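# Shut the case lid and secure its draw latch

## Task

Bring the case lid down to closed, then engage the draw latch so that the lid remains shut with no help from the robot.

## Robot and tools

Robot: two arms, left_arm and right_arm, each a six-joint arm with a parallel two-finger gripper, mounted on tilted plates joined to a shared metal frame behind them. A 'too close' warning treats each plate and its half of the frame as part of that arm. Calibrated root-link poses: left_arm at (-0.040, +0.153, +0.202) m, right_arm at (+0.028, -0.287, +0.202) m. Something may occasionally tug on a held part or nudge a loose object.

Frame: all hand positions and orientations use the scene frame. Its origin sits at table-top height, halfway between the nominal bases; +z is up, +x points out over the table, and left_arm is on the +y side (arm names do not match image left/right). Reported hand poses can be a few centimetres off, more at long reach. end_effector_position is the point between the finger pads, roughly 1 cm short of the tips; the fingers point along the gripper's +z and close along its y.

The row: every motion command is built from rows of 14 numbers, each in [-1, 1], always covering both arms: left_arm waist, shoulder, elbow, wrist pitch, wrist yaw, wrist roll, gripper opening, then the same seven for right_arm. The six joint numbers are offsets, scaled so 1.0 equals 1.202 rad (waist), 1.258 (shoulder), 1.3 (elbow), 2.073 (wrist pitch), 2.022 (wrist yaw and wrist roll). They are measured from the 'Joint targets' line as it stood when the action (or move) began, not from the previous row, so sending the same offset twice moves the joint further. The opening number is absolute: +1 fully open, -1 closed. To leave an arm still, send 0 for its joints and repeat its current opening (a 0 opening is itself a command to half-open).

Joint ranges (rad), waist to roll: waist -2.618 to 3.054, shoulder 0.000 to 3.142, elbow 0.000 to 3.142, wrist pitch -1.571 to 1.571, wrist yaw -1.571 to 1.571, wrist roll -2.094 to 2.094. An action that would push a joint more than 0.059 rad outward past its range is rejected for both arms; real ends may differ from these by up to 0.059 rad. 'joint sent to its limit' means a joint was clamped at its end.

execute_actions(actions, cameras): actions is a list of actions; each action is a list of up to 15 rows, one per 1/30 s step, the final row held to fill 15 steps. An empty list only reports state and images. Joint speed is capped: each target may lead its measured angle by only 0.202 (waist), 0.258 (shoulder), 0.3 (elbow), 0.573 (wrist pitch), 0.522 (yaw, roll) rad per step, and targets that would move the gripper over 200 mm are pulled back, so big offsets need several actions.

move(target, speed, blend, opening_speed, blocking, cameras): target is one 14-number row, or a list of up to 15 rows, all offsets from the same starting Joint targets. Joints travel together along a path lasting 0.5 to 10 s. speed (rad/s, 0.01 to 2, default 0.5) caps the joint with the farthest to go; one value or one per target. blend (rad) rounds corners in a list; 0 stops at each. opening_speed (0.2 or more, per second on the -1..+1 scale) ramps the grippers. blocking=false returns early while the move continues. The path ignores obstacles and the other arm; faster moves and targets set deeper past a contact hit and press harder. The 'move:' line reports done, off_target (resting over 0.035 rad from target), moving, held or fault, plus limits=held and each arm's worst joint error.

wait(seconds 0 to 10, cameras) lets time run with commands held. stop(cameras) brakes a running move. zoom_image(camera, region [x0, y0, x1, y1] in pixels, at most 504 by 504) enlarges part of the latest image of cam_high, cam_low, cam_left_wrist or cam_right_wrist (each 896x504). show_instructions shows the reference pages (here a draw latch manual image). read_manual returns licence text. finished_scene(scene) ends the current scene irreversibly, taking its number as an integer; the latch must already hold the lid closed without the robot.

Results: Joint positions and Joint velocities give, per arm, the six joints (rad, rad/s) then the finger gap in metres (0.093 fully open; it reads 0 once something blocks the fingers) and its rate. 'Joint targets' is the base for the next offsets. grip_measured is the gripper motor on the -1..+1 scale: pads meet near -0.94, each millimetre of object width adds about 0.0208, and it may read up to 0.02 high. Closing below an object's width reading squeezes it (about 50 to 62 N per pad); keep sending that closing value to keep holding. Joint torques follow joint order, include gravity, and joints 1 to 3 wrap at ±28 N m. 'joint command not followed' means the clearance check altered targets. Wrist camera images may lag a moving arm.

Avoid: dropping things or releasing moving parts, slamming the lid, hard impacts or strong presses, and any collision between the arms, which can end the scene. Anything ending up off the table fails the task. To stop pressing on something, command targets back past the measured positions. Holding loads, long reach or pushing at an unreachable pose heats motors: MOTOR HOT appears at 75 °C, at 90 °C the arm folds and idles, and at 100 °C it goes limp.

Each tool is called after "Call:" as name(argument=value, ...), one argument or row to a line, values as JSON.

Reference images:

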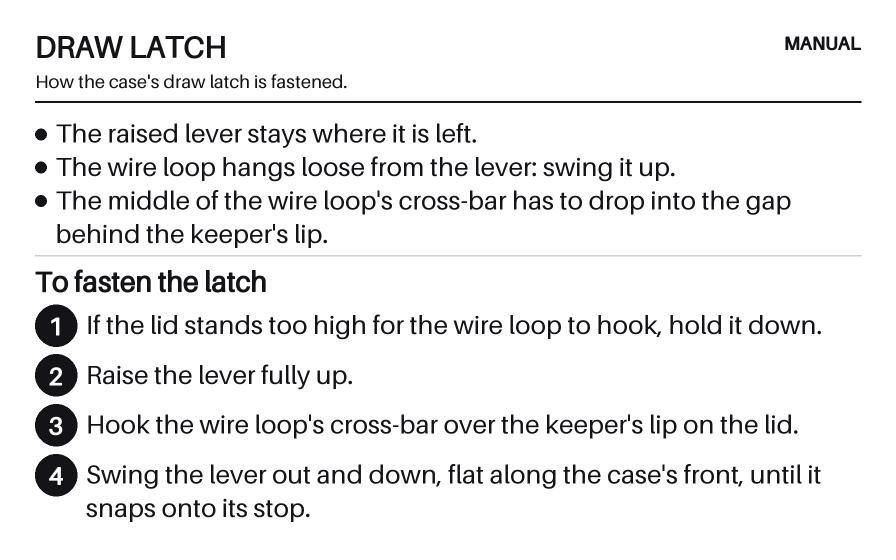

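## Session

Call:
execute_actions(
  actions=[],
)

Scene clock: 0.00 s.
left_arm: end_effector_position=(+0.1233, +0.1708, +0.2404) grip_measured=+1.000 end_effector_quat_wxyz=(+0.016, +0.726, +0.657, -0.200) | right_arm: end_effector_position=(+0.1839, -0.4325, +0.2842) grip_measured=+1.000 end_effector_quat_wxyz=(+0.248, -0.354, +0.872, +0.228)
Joint positions: left_arm=[0.072 1.424 0.82 -1.199 0.029 1.714 0.093] | right_arm=[-1.117 1.375 1.023 -1.414 -0.469 -1.95 0.093]
Joint velocities: within noise
Joint torques (N m): no reading
Heat: left arm: 26 °C; right arm: 26 °C.
Joint targets: left_arm=[0.071 1.417 0.829 -1.202 0.032 1.715] | right_arm=[-1.117 1.369 1.030 -1.414 -0.468 -1.950]
Tool commands: left_gripper/opening=+1.0 right_gripper/opening=+1.0

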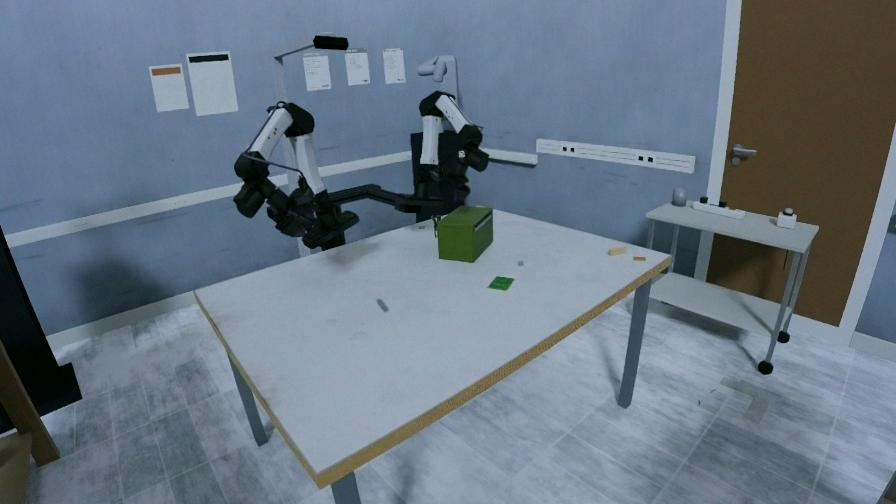

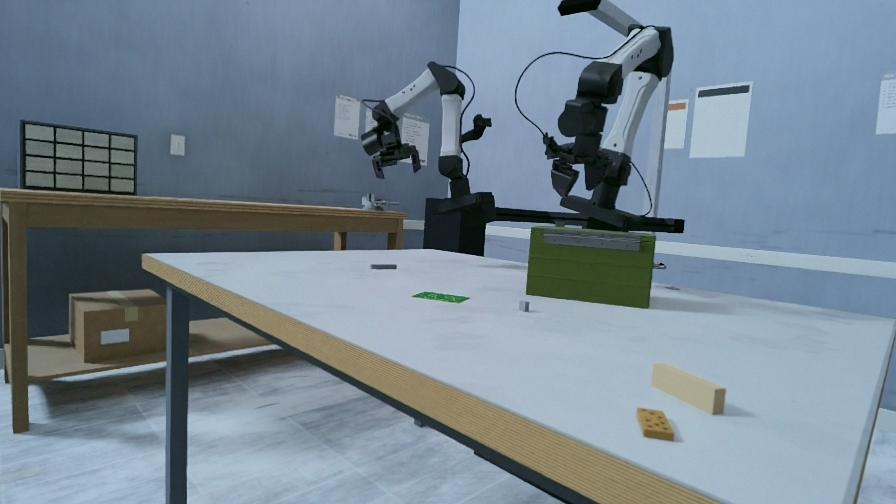

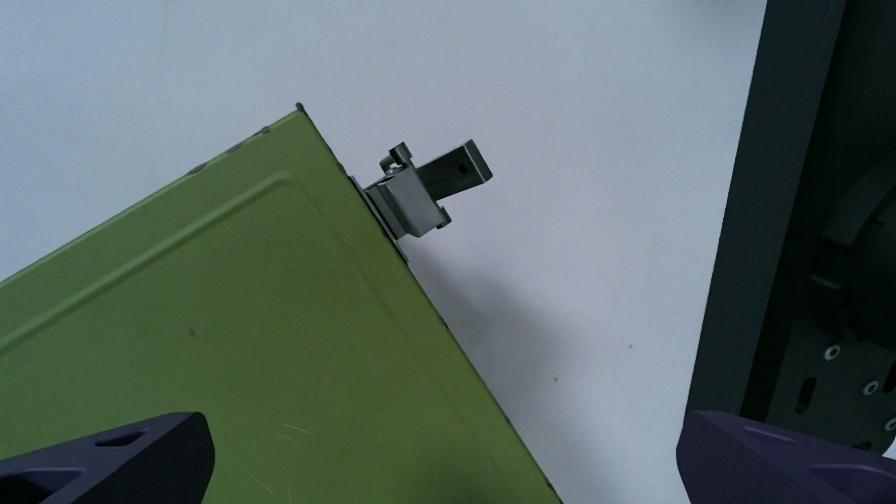

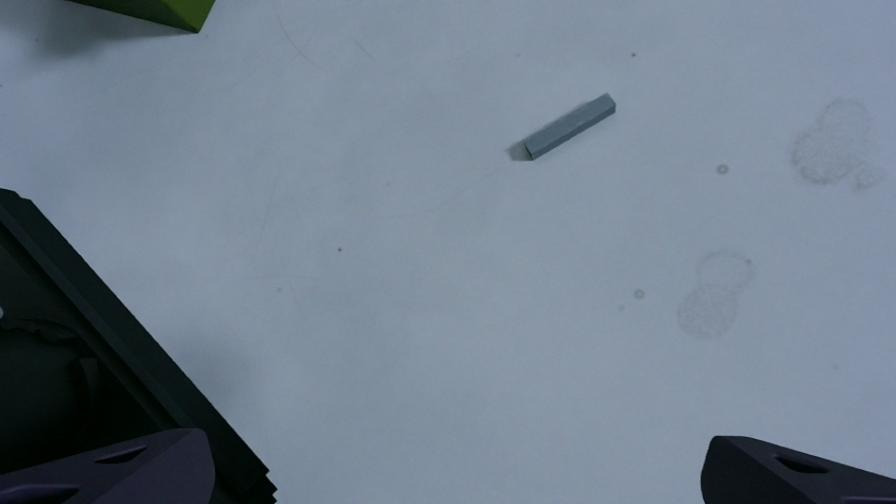

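Call:
zoom_image(
  camera="cam_left_wrist",
  region=[280, 80, 560, 300],
)

Call:
zoom_image(
  camera="cam_low",
  region=[500, 180, 720, 320],
)

Call:
zoom_image(
  camera="cam_high",
  region=[400, 180, 540, 280],
)

Scaled by 1.800 from the camera's 896x504 image, which has a finer 1280x720 frame.

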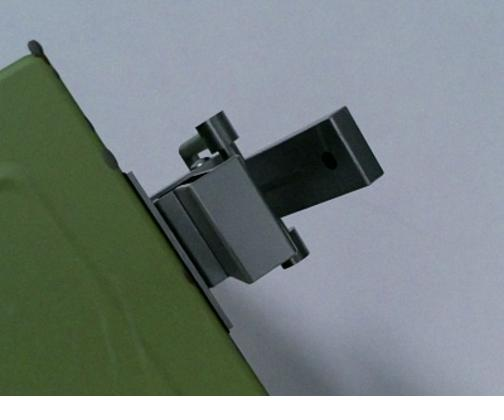

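Scaled by 2.291 from the camera's 896x504 image, which has a finer 1280x720 frame.

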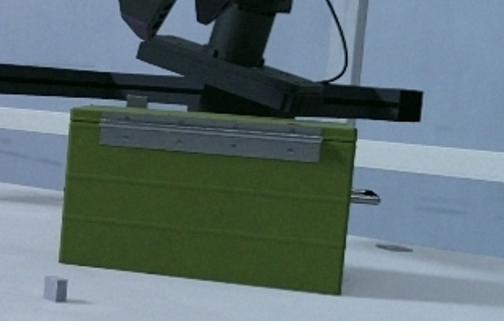

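Scaled by 3.600 from the camera's 896x504 image, which has a finer 1280x720 frame.

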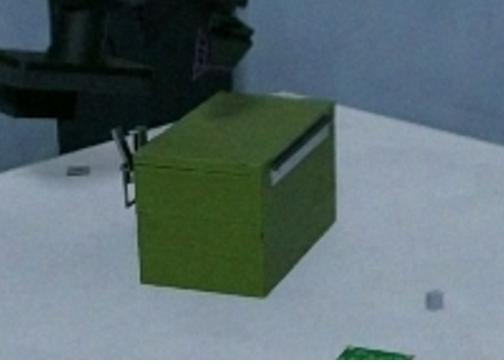

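Call:
move(
  target=[0.666,-0.2,0,0,0,0,1,0.998,0.19,-0.235,0.44,0.17,0.48,1],
  speed=1.0,
)

Scene clock: 110.60 s.
left_arm: end_effector_position=(+0.0793, +0.2973, +0.2460) grip_measured=+1.000 end_effector_quat_wxyz=(+0.047, +0.409, +0.903, -0.125) | right_arm: end_effector_position=(+0.2993, -0.2302, +0.1940) grip_measured=+1.000 end_effector_quat_wxyz=(+0.155, -0.508, +0.835, +0.143)
Joint positions: left_arm=[0.863 1.185 0.82 -1.199 0.03 1.714 0.093] | right_arm=[0.078 1.599 0.732 -0.519 -0.139 -0.989 0.093]
Joint velocities: within noise
Joint torques (N m): left_arm=[0.36 -5.03 4.45 -0.13 0.24 0.04] | right_arm=[1.73 -4.96 4.33 0.73 -0.24 0.06]
Heat: left arm: 29 °C; right arm: 30 °C.
Joint targets: left_arm=[0.871 1.165 0.829 -1.202 0.032 1.715] | right_arm=[0.082 1.608 0.725 -0.502 -0.124 -0.980]
move: done
camera_calibration:
cam_left_wrist: T_world_to_cam=[[-0.737448, -0.644617, 0.201591, 0.2004], [-0.594519, 0.761177, 0.259144, -0.202845], [-0.320495, 0.0712557, -0.944566, 0.321369], [0, 0, 0, 1]] pos_world=[0.130186, 0.260683, 0.315722]
cam_right_wrist: T_world_to_cam=[[0.889413, -0.445973, -0.100262, -0.347111], [-0.448554, -0.893748, -0.00361533, -0.0294769], [-0.0879971, 0.0481887, -0.994954, 0.310927], [0, 0, 0, 1]] pos_world=[0.322864, -0.19613, 0.274449]

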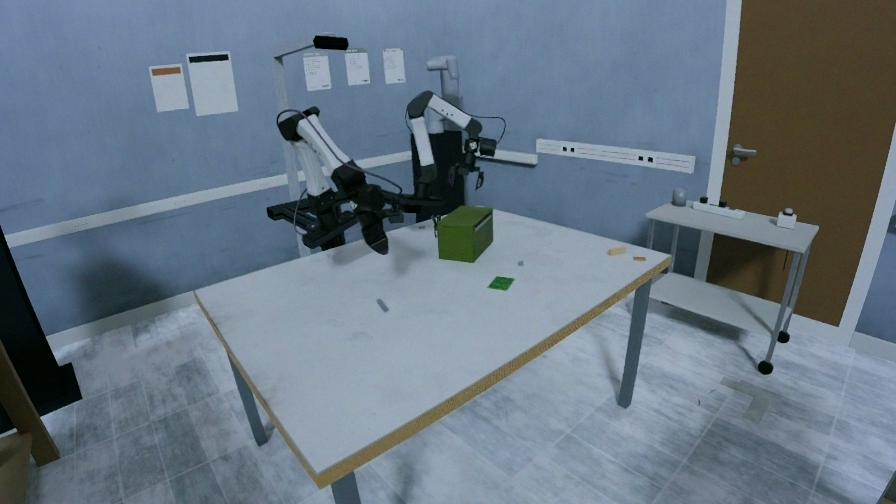

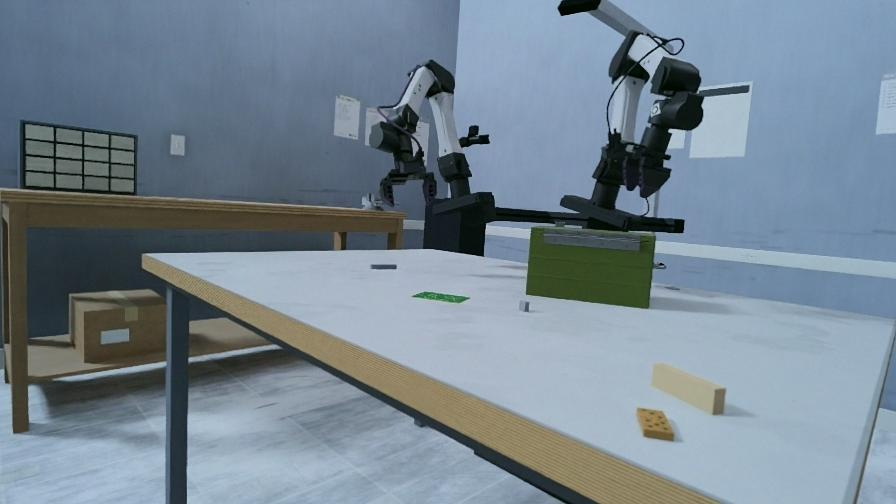

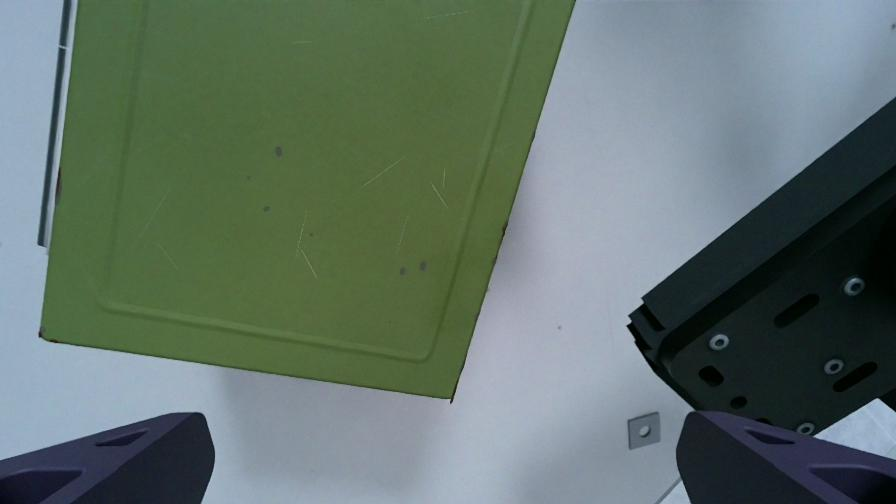

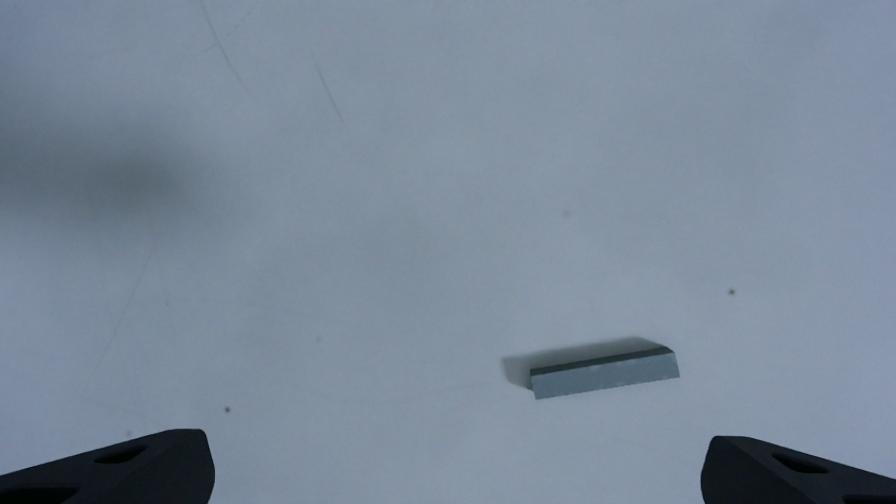

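Call:
move(
  target=[0,0,0,0,0,0,1,1,0.184,-0.235,0.44,0.171,0.4847,1],
  speed=0.9,
)

Scene clock: 119.10 s.
left_arm: end_effector_position=(+0.0793, +0.2973, +0.2460) grip_measured=+1.000 end_effector_quat_wxyz=(+0.047, +0.409, +0.903, -0.125) | right_arm: end_effector_position=(+0.1385, +0.0165, +0.2065) grip_measured=+1.000 end_effector_quat_wxyz=(+0.327, -0.524, +0.761, +0.200)
Joint positions: left_arm=[0.863 1.185 0.82 -1.199 0.03 1.714 0.093] | right_arm=[1.28 1.83 0.427 0.392 0.207 -0.008 0.093]
Joint velocities: within noise
Joint torques (N m): left_arm=[0.36 -5 4.46 -0.14 0.25 0.04] | right_arm=[0.92 -4.37 4.26 1.89 0.1 0.09]
Heat: left arm: 29 °C; right arm: 30 °C.
Joint targets: left_arm=[0.871 1.165 0.829 -1.202 0.032 1.715] | right_arm=[1.285 1.839 0.419 0.410 0.221 0.001]
move: done
camera_calibration:
cam_left_wrist: T_world_to_cam=[[-0.737448, -0.644617, 0.201591, 0.2004], [-0.594519, 0.761177, 0.259144, -0.202845], [-0.320495, 0.0712557, -0.944566, 0.321369], [0, 0, 0, 1]] pos_world=[0.130186, 0.260683, 0.315722]
cam_right_wrist: T_world_to_cam=[[0.929831, -0.367456, 0.0197481, -0.124553], [-0.335918, -0.869489, -0.362144, 0.176923], [0.150243, 0.330099, -0.931913, 0.246684], [0, 0, 0, 1]] pos_world=[0.138183, 0.0266344, 0.296419]

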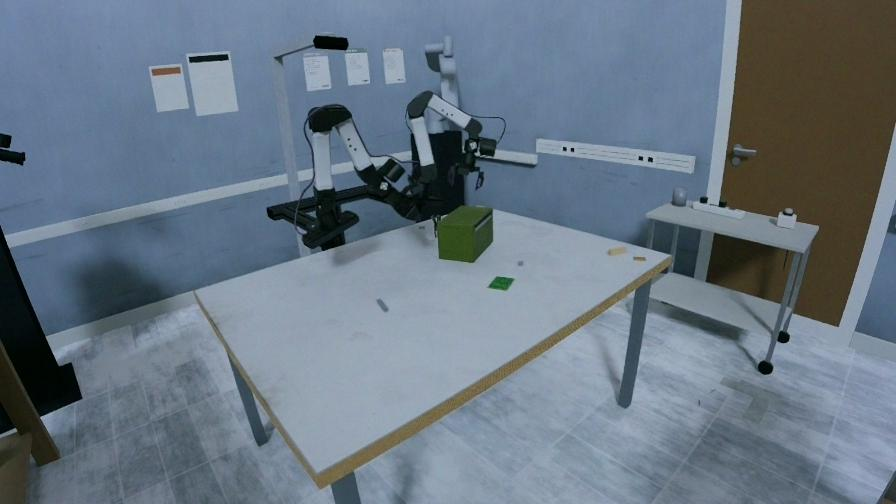

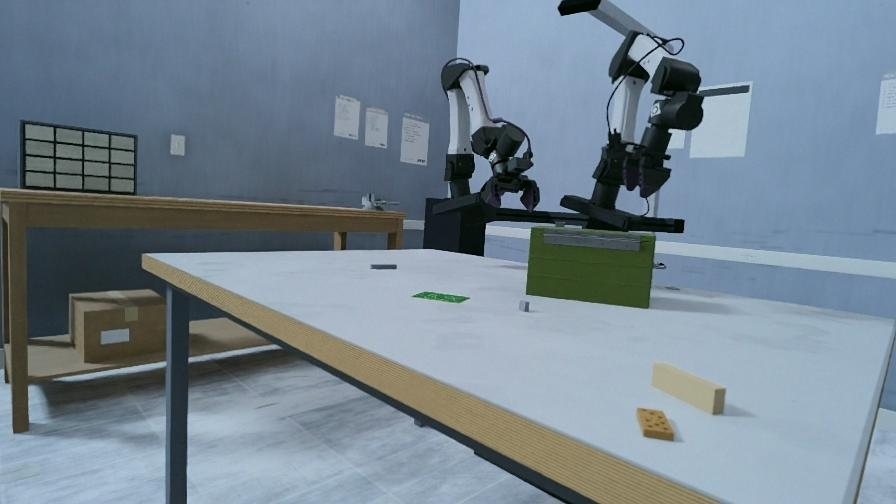

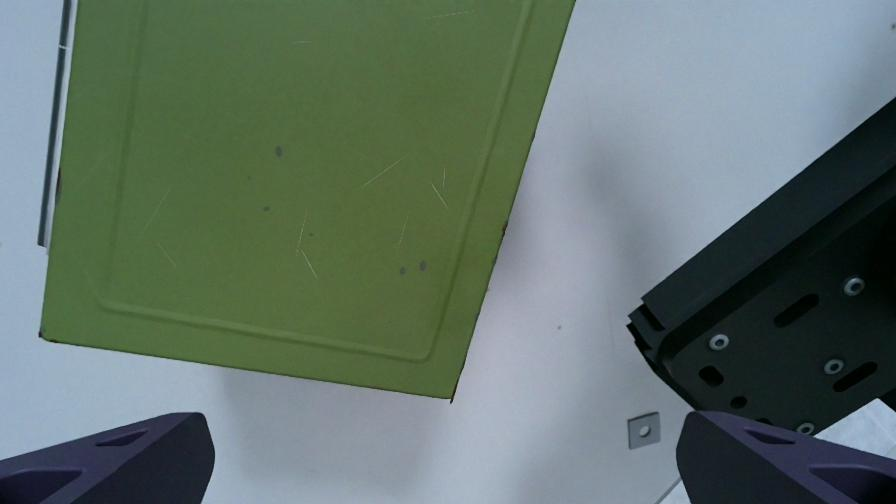

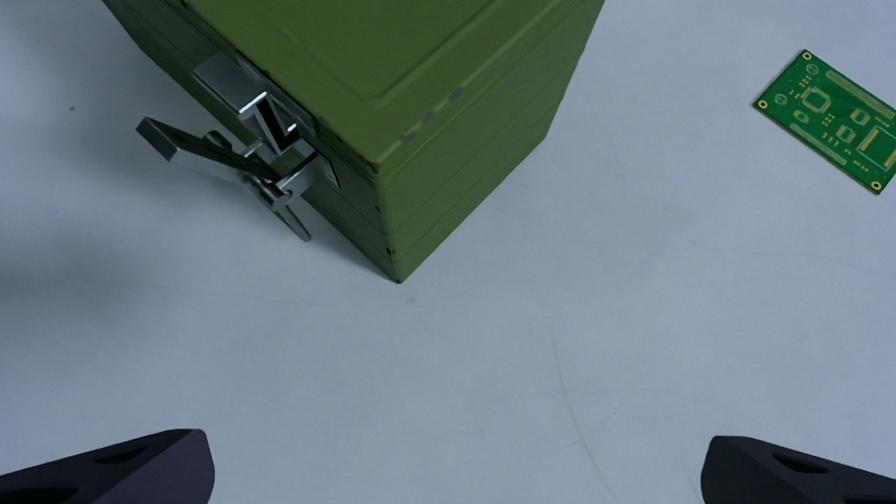

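Call:
zoom_image(
  camera="cam_right_wrist",
  region=[120, 20, 400, 260],
)

Scaled by 1.800 from the camera's 896x504 image, which has a finer 1280x720 frame.

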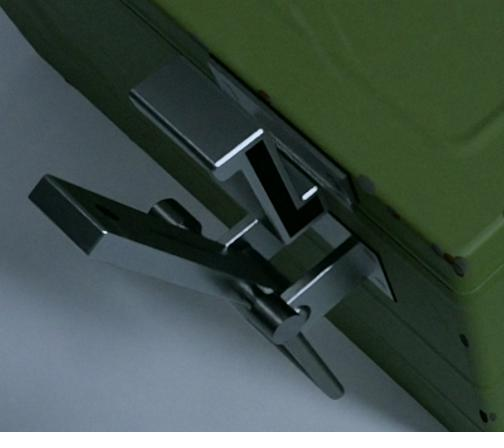

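Call:
move(
  target=[
    [0,0,0,0,0,0,1,-0.507,0,-0.028,0.557,-0.589,0,1],
    [0,0,0,0,0,0,1,-0.507,0.706,-0.028,0.557,-0.589,0,1],
  ],
  speed=0.8,
  cameras=["cam_right_wrist"],
)

Scene clock: 157.50 s.
left_arm: end_effector_position=(+0.0793, +0.2973, +0.2460) grip_measured=+1.000 end_effector_quat_wxyz=(+0.047, +0.409, +0.903, -0.125) | right_arm: end_effector_position=(+0.1261, +0.0071, +0.1516) grip_measured=+1.000 end_effector_quat_wxyz=(+0.211, -0.418, +0.635, +0.614)
Joint positions: left_arm=[0.863 1.185 0.82 -1.199 0.03 1.714 0.093] | right_arm=[0.682 2.719 0.386 1.558 -0.957 -0.007 0.093]
Joint velocities: within noise
Joint torques (N m): left_arm=[0.38 -5.01 4.46 -0.13 0.24 0.04] | right_arm=[0.7 -6.46 -1.02 1.7 -0.6 0.01]
Heat: left arm: 30 °C; right arm: 29 °C.
Joint targets: left_arm=[0.871 1.165 0.829 -1.202 0.032 1.715] | right_arm=[0.675 2.727 0.383 1.565 -0.969 0.001]
move: done
camera_calibration:
cam_right_wrist: T_world_to_cam=[[0.78092, 0.115981, -0.613768, -0.00401492], [-0.417102, -0.634608, -0.650613, 0.197047], [-0.464961, 0.764082, -0.447203, 0.201495], [0, 0, 0, 1]] pos_world=[0.179012, -0.0284456, 0.215846]
Images, in order (width x height): cam_right_wrist 896x504.

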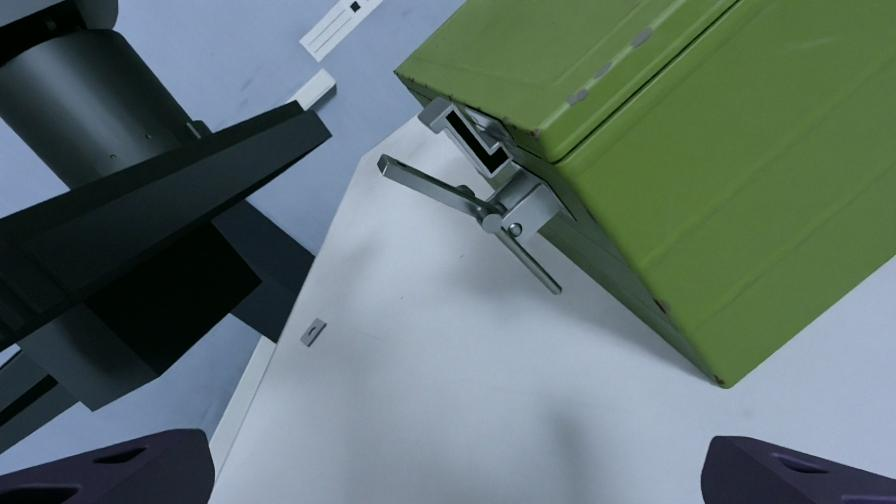

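Call:
zoom_image(
  camera="cam_right_wrist",
  region=[340, 60, 640, 320],
)

Scaled by 1.680 from the camera's 896x504 image, which has a finer 1280x720 frame.

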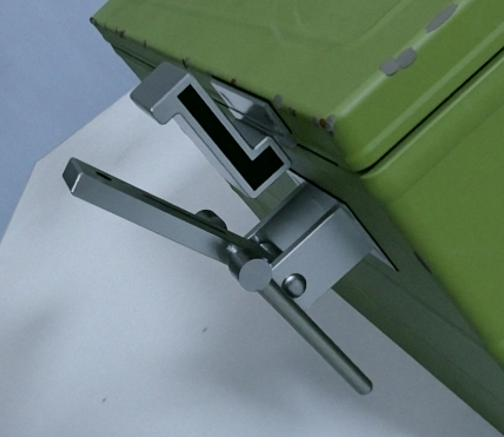

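Call:
zoom_image(
  camera="cam_high",
  region=[420, 205, 460, 250],
)

Call:
zoom_image(
  camera="cam_right_wrist",
  region=[360, 90, 580, 310],
)

This scene's latest camera images include none from cam_high. They are from: cam_right_wrist. cam_high's image comes with the result of a call that names it in "cameras".

Scaled by 2.291 from the camera's 896x504 image, which has a finer 1280x720 frame.

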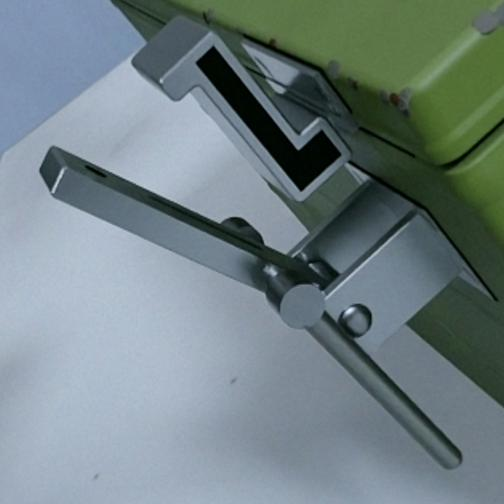

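Call:
move(
  target=[0,0,0,0,0,0,1,0.4027,-0.2313,0.1154,-0.266,0.373,-0.8408,-1],
  speed=0.8,
)

Scene clock: 364.27 s.
left_arm: end_effector_position=(+0.0793, +0.2973, +0.2460) grip_measured=+1.000 end_effector_quat_wxyz=(+0.047, +0.409, +0.903, -0.125) | right_arm: end_effector_position=(+0.1109, +0.0703, +0.1233) grip_measured=-0.973 end_effector_quat_wxyz=(-0.448, +0.887, -0.091, -0.062)
Joint positions: left_arm=[0.863 1.185 0.82 -1.199 0.03 1.714 0.093] | right_arm=[1.153 2.466 0.521 1.027 -0.23 -1.69 0]
Joint velocities: within noise
Joint torques (N m): left_arm=[0.36 -4.98 4.44 -0.14 0.25 0.04] | right_arm=[1.5 -10.7 2.84 1.62 -0.19 0]
Heat: left arm: 31 °C; right arm: 30 °C.
Joint targets: left_arm=[0.871 1.165 0.829 -1.202 0.032 1.715] | right_arm=[1.159 2.437 0.533 1.013 -0.215 -1.699]
move: done
camera_calibration:
cam_left_wrist: T_world_to_cam=[[-0.737448, -0.644617, 0.201591, 0.2004], [-0.594519, 0.761177, 0.259144, -0.202845], [-0.320495, 0.0712557, -0.944566, 0.321369], [0, 0, 0, 1]] pos_world=[0.130186, 0.260683, 0.315722]
cam_right_wrist: T_world_to_cam=[[0.226852, 0.592708, 0.77281, -0.159848], [0.904062, -0.423275, 0.0592516, -0.0364854], [0.36223, 0.685227, -0.631866, 0.0700669], [0, 0, 0, 1]] pos_world=[0.0438665, 0.0312881, 0.169967]

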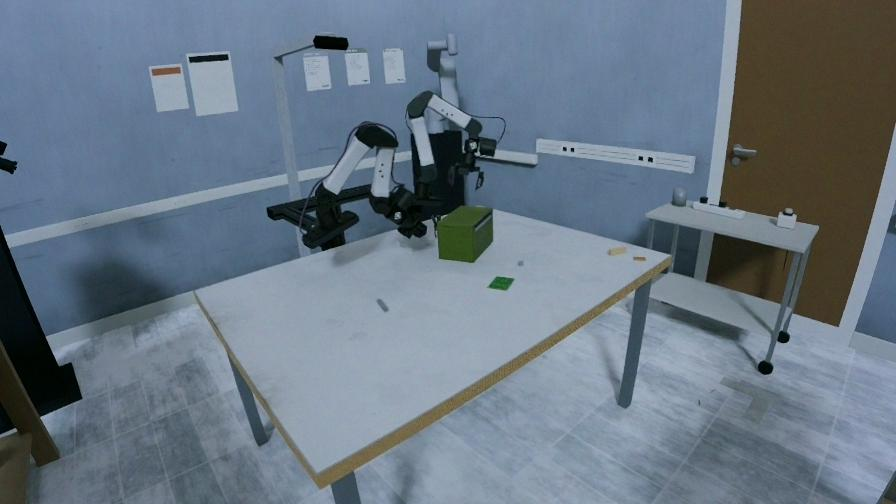

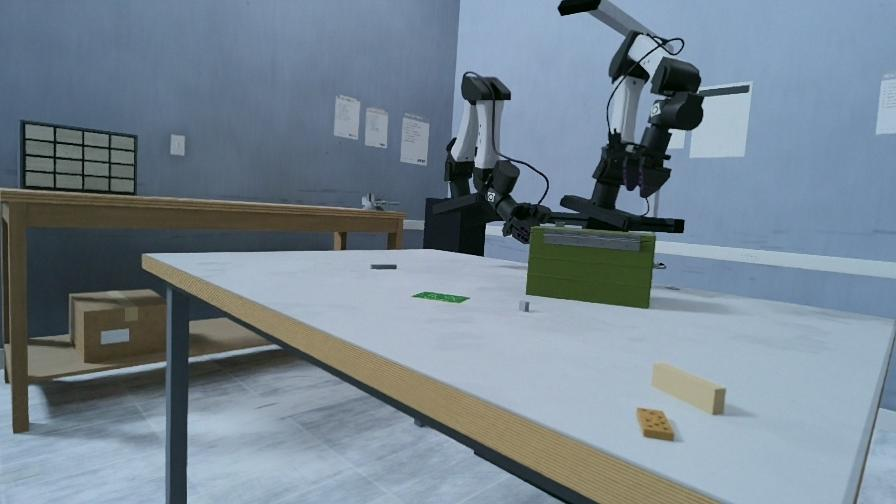

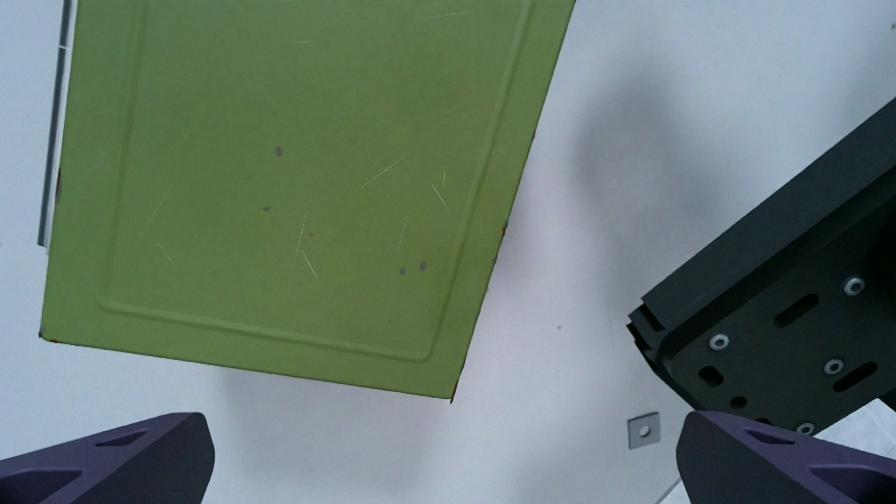

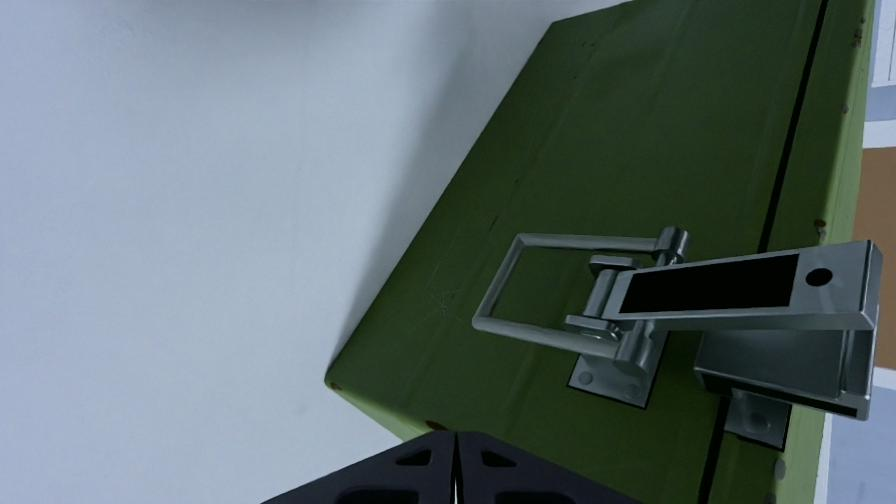

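Call:
zoom_image(
  camera="cam_right_wrist",
  region=[440, 200, 896, 460],
)

Scaled by 1.105 from the camera's 896x504 image, which has a finer 1280x720 frame.

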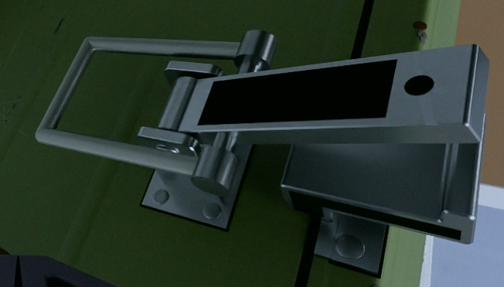

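Call:
move(
  target=[0,0,0,0,0,0,1,0.179,-0.132,0.0415,-0.081,0.067,0.752,-1],
  speed=0.8,
  cameras=["cam_right_wrist","cam_high"],
)

Scene clock: 483.83 s.
left_arm: end_effector_position=(+0.0793, +0.2973, +0.2460) grip_measured=+1.000 end_effector_quat_wxyz=(+0.047, +0.409, +0.903, -0.125) | right_arm: end_effector_position=(+0.0693, +0.1024, +0.1695) grip_measured=-0.973 end_effector_quat_wxyz=(-0.322, +0.638, -0.617, -0.329)
Joint positions: left_arm=[0.863 1.185 0.82 -1.199 0.03 1.714 0.093] | right_arm=[1.368 2.3 0.57 0.86 -0.094 -0.188 0]
Joint velocities: within noise
Joint torques (N m): left_arm=[0.36 -5.01 4.44 -0.14 0.24 0.04] | right_arm=[1.09 -10.61 4.79 1.71 -0.06 0.1]
Heat: left arm: 32 °C; right arm: 35 °C.
Joint targets: left_arm=[0.871 1.165 0.829 -1.202 0.032 1.715] | right_arm=[1.374 2.270 0.587 0.846 -0.080 -0.179]
move: done
camera_calibration:
cam_right_wrist: T_world_to_cam=[[0.999169, 0.0387674, -0.0125637, -0.0687896], [0.0267084, -0.855795, -0.516625, 0.214636], [-0.0307801, 0.51586, -0.85612, 0.174982], [0, 0, 0, 1]] pos_world=[0.0683859, 0.0960848, 0.259828]
Images, in order (width x height): cam_high 896x504, cam_right_wrist 896x504.

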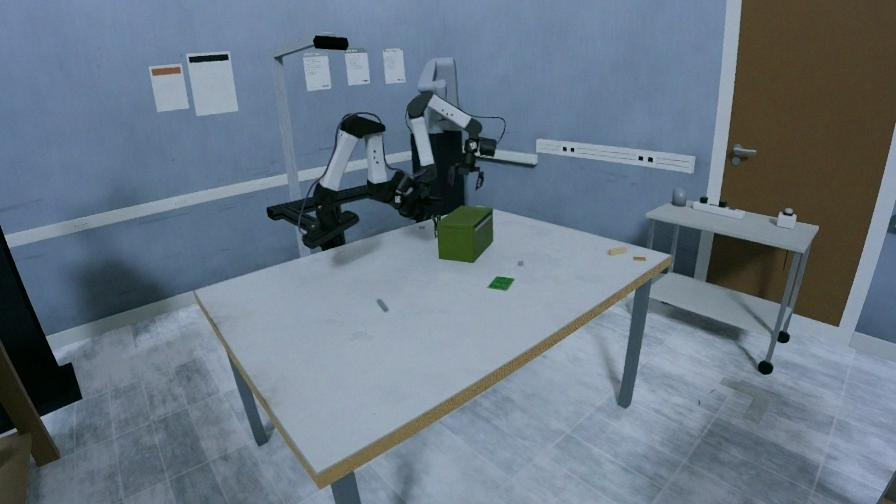

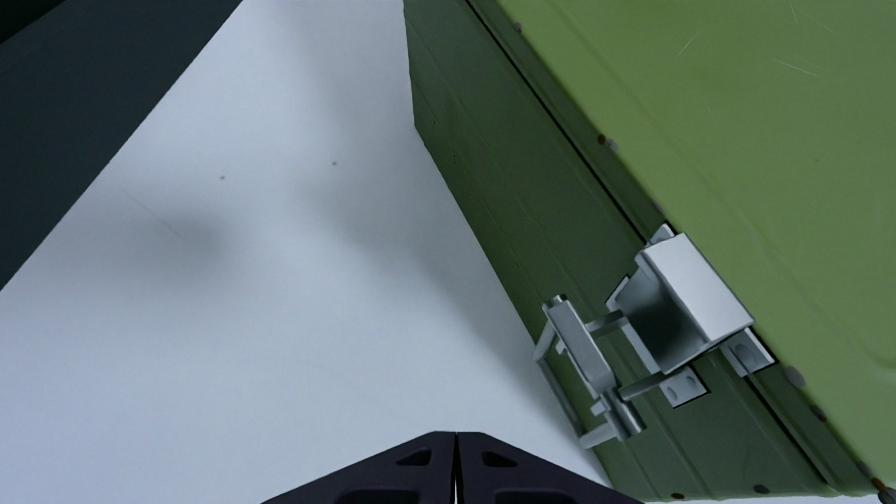

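Call:
zoom_image(
  camera="cam_right_wrist",
  region=[500, 200, 800, 504],
)

Scaled by 1.658 from the camera's 896x504 image, which has a finer 1280x720 frame.

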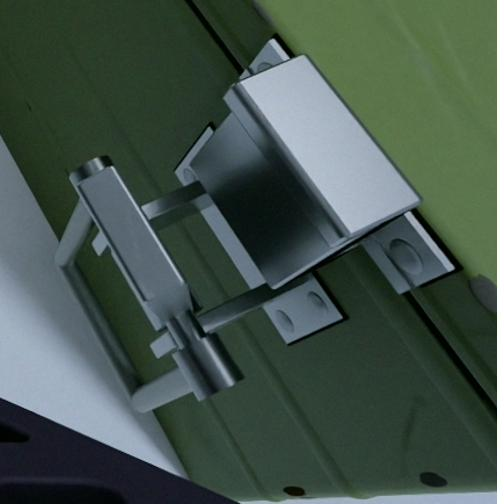

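Call:
move(
  target=[0,0,0,0,0,0,1,-0.0582,0.008,0.0297,-0.0166,-0.0143,0,-1],
  speed=0.3,
  cameras=["cam_right_wrist"],
)

Scene clock: 503.13 s.
left_arm: end_effector_position=(+0.0793, +0.2973, +0.2460) grip_measured=+1.000 end_effector_quat_wxyz=(+0.047, +0.409, +0.903, -0.125) | right_arm: end_effector_position=(+0.0928, +0.1088, +0.1716) grip_measured=-0.973 end_effector_quat_wxyz=(-0.327, +0.618, -0.636, -0.325)
Joint positions: left_arm=[0.863 1.185 0.82 -1.199 0.03 1.714 0.093] | right_arm=[1.31 2.3 0.608 0.826 -0.095 -0.187 0]
Joint velocities: within noise
Joint torques (N m): left_arm=[0.32 -5 4.46 -0.13 0.24 0.04] | right_arm=[0.4 -9.96 5.01 1.77 -0.34 0.09]
Heat: left arm: 32 °C; right arm: 38 °C.
Joint targets: left_arm=[0.871 1.165 0.829 -1.202 0.032 1.715] | right_arm=[1.304 2.280 0.625 0.811 -0.109 -0.179]
move: done
camera_calibration:
cam_right_wrist: T_world_to_cam=[[0.999461, -0.0174154, -0.0278184, -0.0838261], [-0.0293077, -0.855091, -0.517649, 0.22584], [-0.0147722, 0.518185, -0.855141, 0.172235], [0, 0, 0, 1]] pos_world=[0.0929441, 0.102404, 0.261859]
Images, in order (width x height): cam_right_wrist 896x504.

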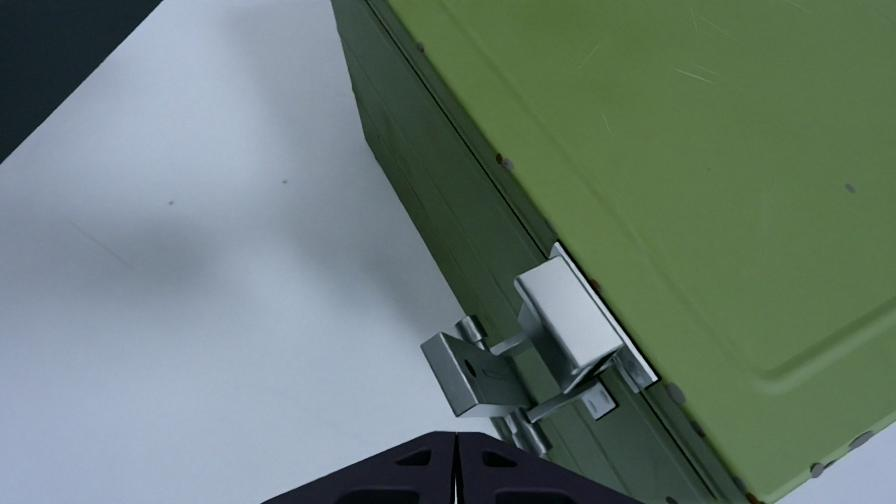

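Call:
move(
  target=[0,0,0,0,0,0,1,0.0499,0.0024,-0.0108,0.0106,0.0193,0,-1],
  speed=0.3,
  cameras=["cam_right_wrist"],
)

Scene clock: 526.07 s.
left_arm: end_effector_position=(+0.0793, +0.2973, +0.2460) grip_measured=+1.000 end_effector_quat_wxyz=(+0.047, +0.409, +0.903, -0.125) | right_arm: end_effector_position=(+0.0760, +0.1112, +0.1729) grip_measured=-0.973 end_effector_quat_wxyz=(-0.326, +0.633, -0.621, -0.326)
Joint positions: left_arm=[0.863 1.185 0.82 -1.199 0.03 1.714 0.093] | right_arm=[1.359 2.3 0.608 0.825 -0.084 -0.187 0]
Joint velocities: within noise
Joint torques (N m): left_arm=[0.35 -5.01 4.44 -0.12 0.24 0.04] | right_arm=[1.01 -9.7 3.86 1.96 -0.07 0.09]
Heat: left arm: 32 °C; right arm: 39 °C.
Joint targets: left_arm=[0.871 1.165 0.829 -1.202 0.032 1.715] | right_arm=[1.364 2.283 0.611 0.833 -0.070 -0.179]
move: done
camera_calibration:
cam_right_wrist: T_world_to_cam=[[0.999719, 0.0216458, -0.00968622, -0.074442], [0.0135069, -0.855473, -0.517671, 0.224912], [-0.0194917, 0.517395, -0.855525, 0.17235], [0, 0, 0, 1]] pos_world=[0.0747425, 0.104845, 0.263159]
Images, in order (width x height): cam_right_wrist 896x504.

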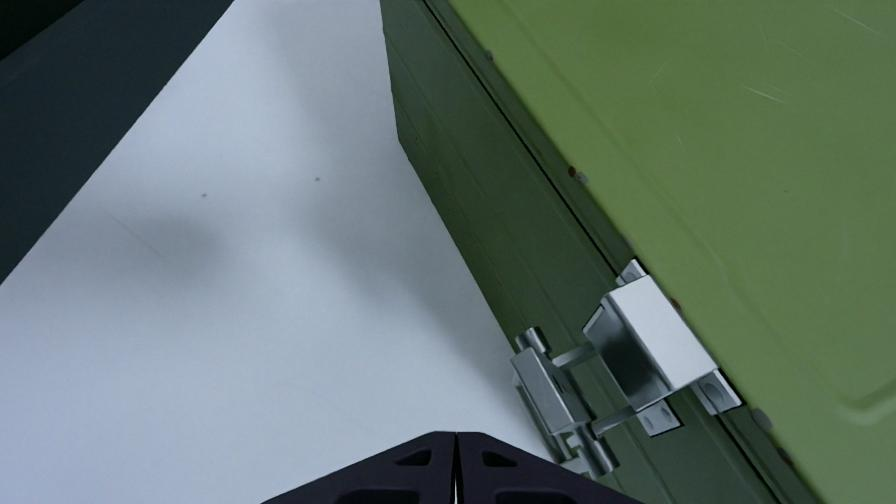

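Call:
move(
  target=[0,0,0,0,0,0,1,-0.0575,0.016,0.044,-0.024,-0.018,0,-1],
  speed=0.25,
  cameras=["cam_right_wrist"],
)

Scene clock: 530.57 s.
left_arm: end_effector_position=(+0.0793, +0.2973, +0.2460) grip_measured=+1.000 end_effector_quat_wxyz=(+0.047, +0.409, +0.903, -0.125) | right_arm: end_effector_position=(+0.0995, +0.1196, +0.1778) grip_measured=-0.973 end_effector_quat_wxyz=(-0.333, +0.613, -0.637, -0.327)
Joint positions: left_arm=[0.863 1.185 0.82 -1.199 0.03 1.714 0.093] | right_arm=[1.302 2.3 0.65 0.798 -0.093 -0.187 0]
Joint velocities: within noise
Joint torques (N m): left_arm=[0.35 -5.01 4.42 -0.14 0.24 0.04] | right_arm=[0.16 -8.25 5.2 1.79 -0.31 0.04]
Heat: left arm: 32 °C; right arm: 39 °C.
Joint targets: left_arm=[0.871 1.165 0.829 -1.202 0.032 1.715] | right_arm=[1.295 2.303 0.669 0.784 -0.106 -0.179]
move: done
camera_calibration:
cam_right_wrist: T_world_to_cam=[[0.999268, -0.0281809, -0.0258631, -0.0891484], [-0.0375974, -0.84802, -0.528628, 0.240454], [-0.00703527, 0.529214, -0.848459, 0.168764], [0, 0, 0, 1]] pos_world=[0.0993109, 0.112085, 0.267994]
Images, in order (width x height): cam_right_wrist 896x504.

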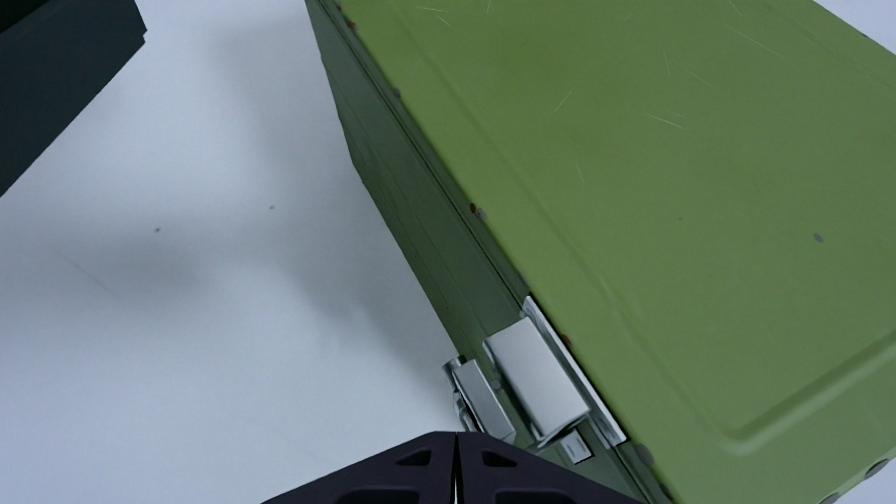

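Call:
move(
  target=[0,0,0,0,0,0,1,-0.0175,0.0215,0.0215,-0.011,-0.011,0,-1],
  speed=0.25,
  cameras=["cam_right_wrist"],
)

Call:
zoom_image(
  camera="cam_right_wrist",
  region=[300, 284, 640, 504],
)

Scene clock: 538.43 s.
left_arm: end_effector_position=(+0.0793, +0.2973, +0.2460) grip_measured=+1.000 end_effector_quat_wxyz=(+0.047, +0.409, +0.903, -0.125) | right_arm: end_effector_position=(+0.0992, +0.1221, +0.1761) grip_measured=-0.973 end_effector_quat_wxyz=(-0.320, +0.614, -0.636, -0.339)
Joint positions: left_arm=[0.863 1.185 0.82 -1.199 0.03 1.714 0.093] | right_arm=[1.285 2.31 0.668 0.78 -0.135 -0.187 0]
Joint velocities: within noise
Joint torques (N m): left_arm=[0.36 -4.98 4.42 -0.14 0.24 0.04] | right_arm=[-0.06 -6.56 6.22 1.67 -0.16 0.04]
Heat: left arm: 32 °C; right arm: 38 °C.
Joint targets: left_arm=[0.871 1.165 0.829 -1.202 0.032 1.715] | right_arm=[1.274 2.331 0.696 0.761 -0.128 -0.179]
move: done
camera_calibration:
cam_right_wrist: T_world_to_cam=[[0.998418, -0.00855465, -0.0555785, -0.0859018], [-0.0365887, -0.849356, -0.52655, 0.241339], [-0.0427015, 0.527751, -0.848325, 0.169761], [0, 0, 0, 1]] pos_world=[0.101845, 0.114656, 0.266315]
Images, in order (width x height): cam_right_wrist 896x504.

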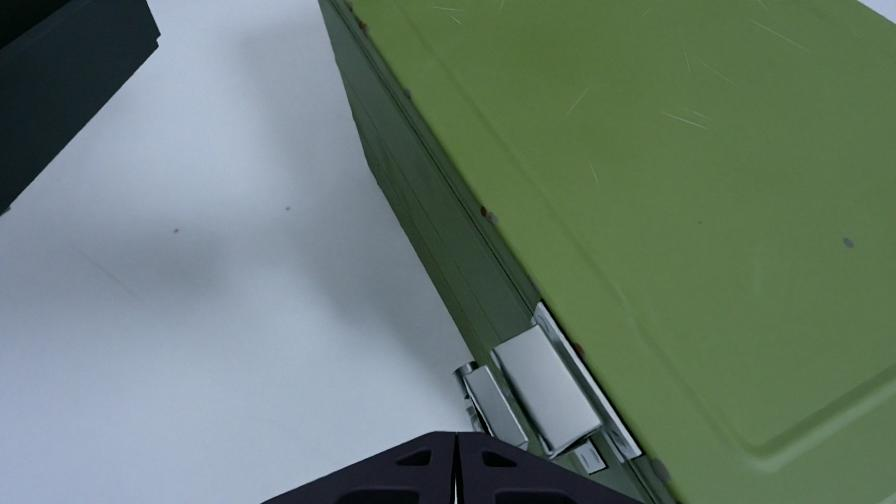

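Scaled by 1.482 from the camera's 896x504 image, which has a finer 1280x720 frame.

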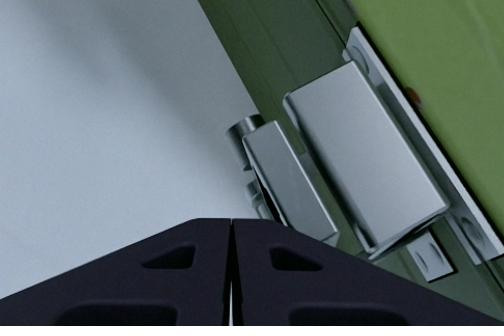

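Call:
move(
  target=[0,0,0,0,0,0,1,0.09,-0.06,-0.065,0.0347,0.0287,0,-1],
  speed=0.4,
  cameras=["cam_right_wrist"],
)

Call:
zoom_image(
  camera="cam_right_wrist",
  region=[450, 224, 790, 484],
)

Scene clock: 550.30 s.
left_arm: end_effector_position=(+0.0793, +0.2973, +0.2460) grip_measured=+1.000 end_effector_quat_wxyz=(+0.047, +0.409, +0.903, -0.125) | right_arm: end_effector_position=(+0.0696, +0.1163, +0.1802) grip_measured=-0.973 end_effector_quat_wxyz=(-0.330, +0.638, -0.612, -0.332)
Joint positions: left_arm=[0.863 1.185 0.82 -1.199 0.03 1.714 0.093] | right_arm=[1.379 2.286 0.618 0.815 -0.085 -0.187 0]
Joint velocities: within noise
Joint torques (N m): left_arm=[0.34 -5 4.42 -0.13 0.24 0.04] | right_arm=[0.8 -11.03 3.19 2.12 -0.05 0.06]
Heat: left arm: 32 °C; right arm: 36 °C.
Joint targets: left_arm=[0.871 1.165 0.829 -1.202 0.032 1.715] | right_arm=[1.382 2.255 0.612 0.833 -0.070 -0.179]
move: done
camera_calibration:
cam_right_wrist: T_world_to_cam=[[0.999186, 0.0402476, -0.00264962, -0.0714598], [0.0327258, -0.847345, -0.530034, 0.233098], [-0.0235777, 0.529516, -0.847972, 0.173337], [0, 0, 0, 1]] pos_world=[0.0678602, 0.108606, 0.270345]
Images, in order (width x height): cam_right_wrist 896x504.

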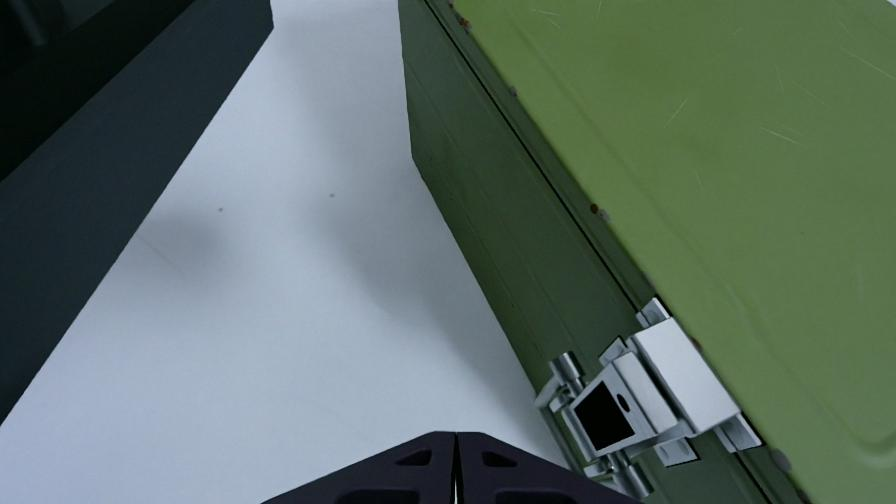

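Scaled by 1.482 from the camera's 896x504 image, which has a finer 1280x720 frame.

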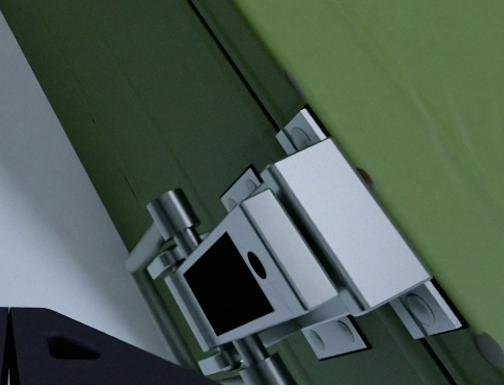

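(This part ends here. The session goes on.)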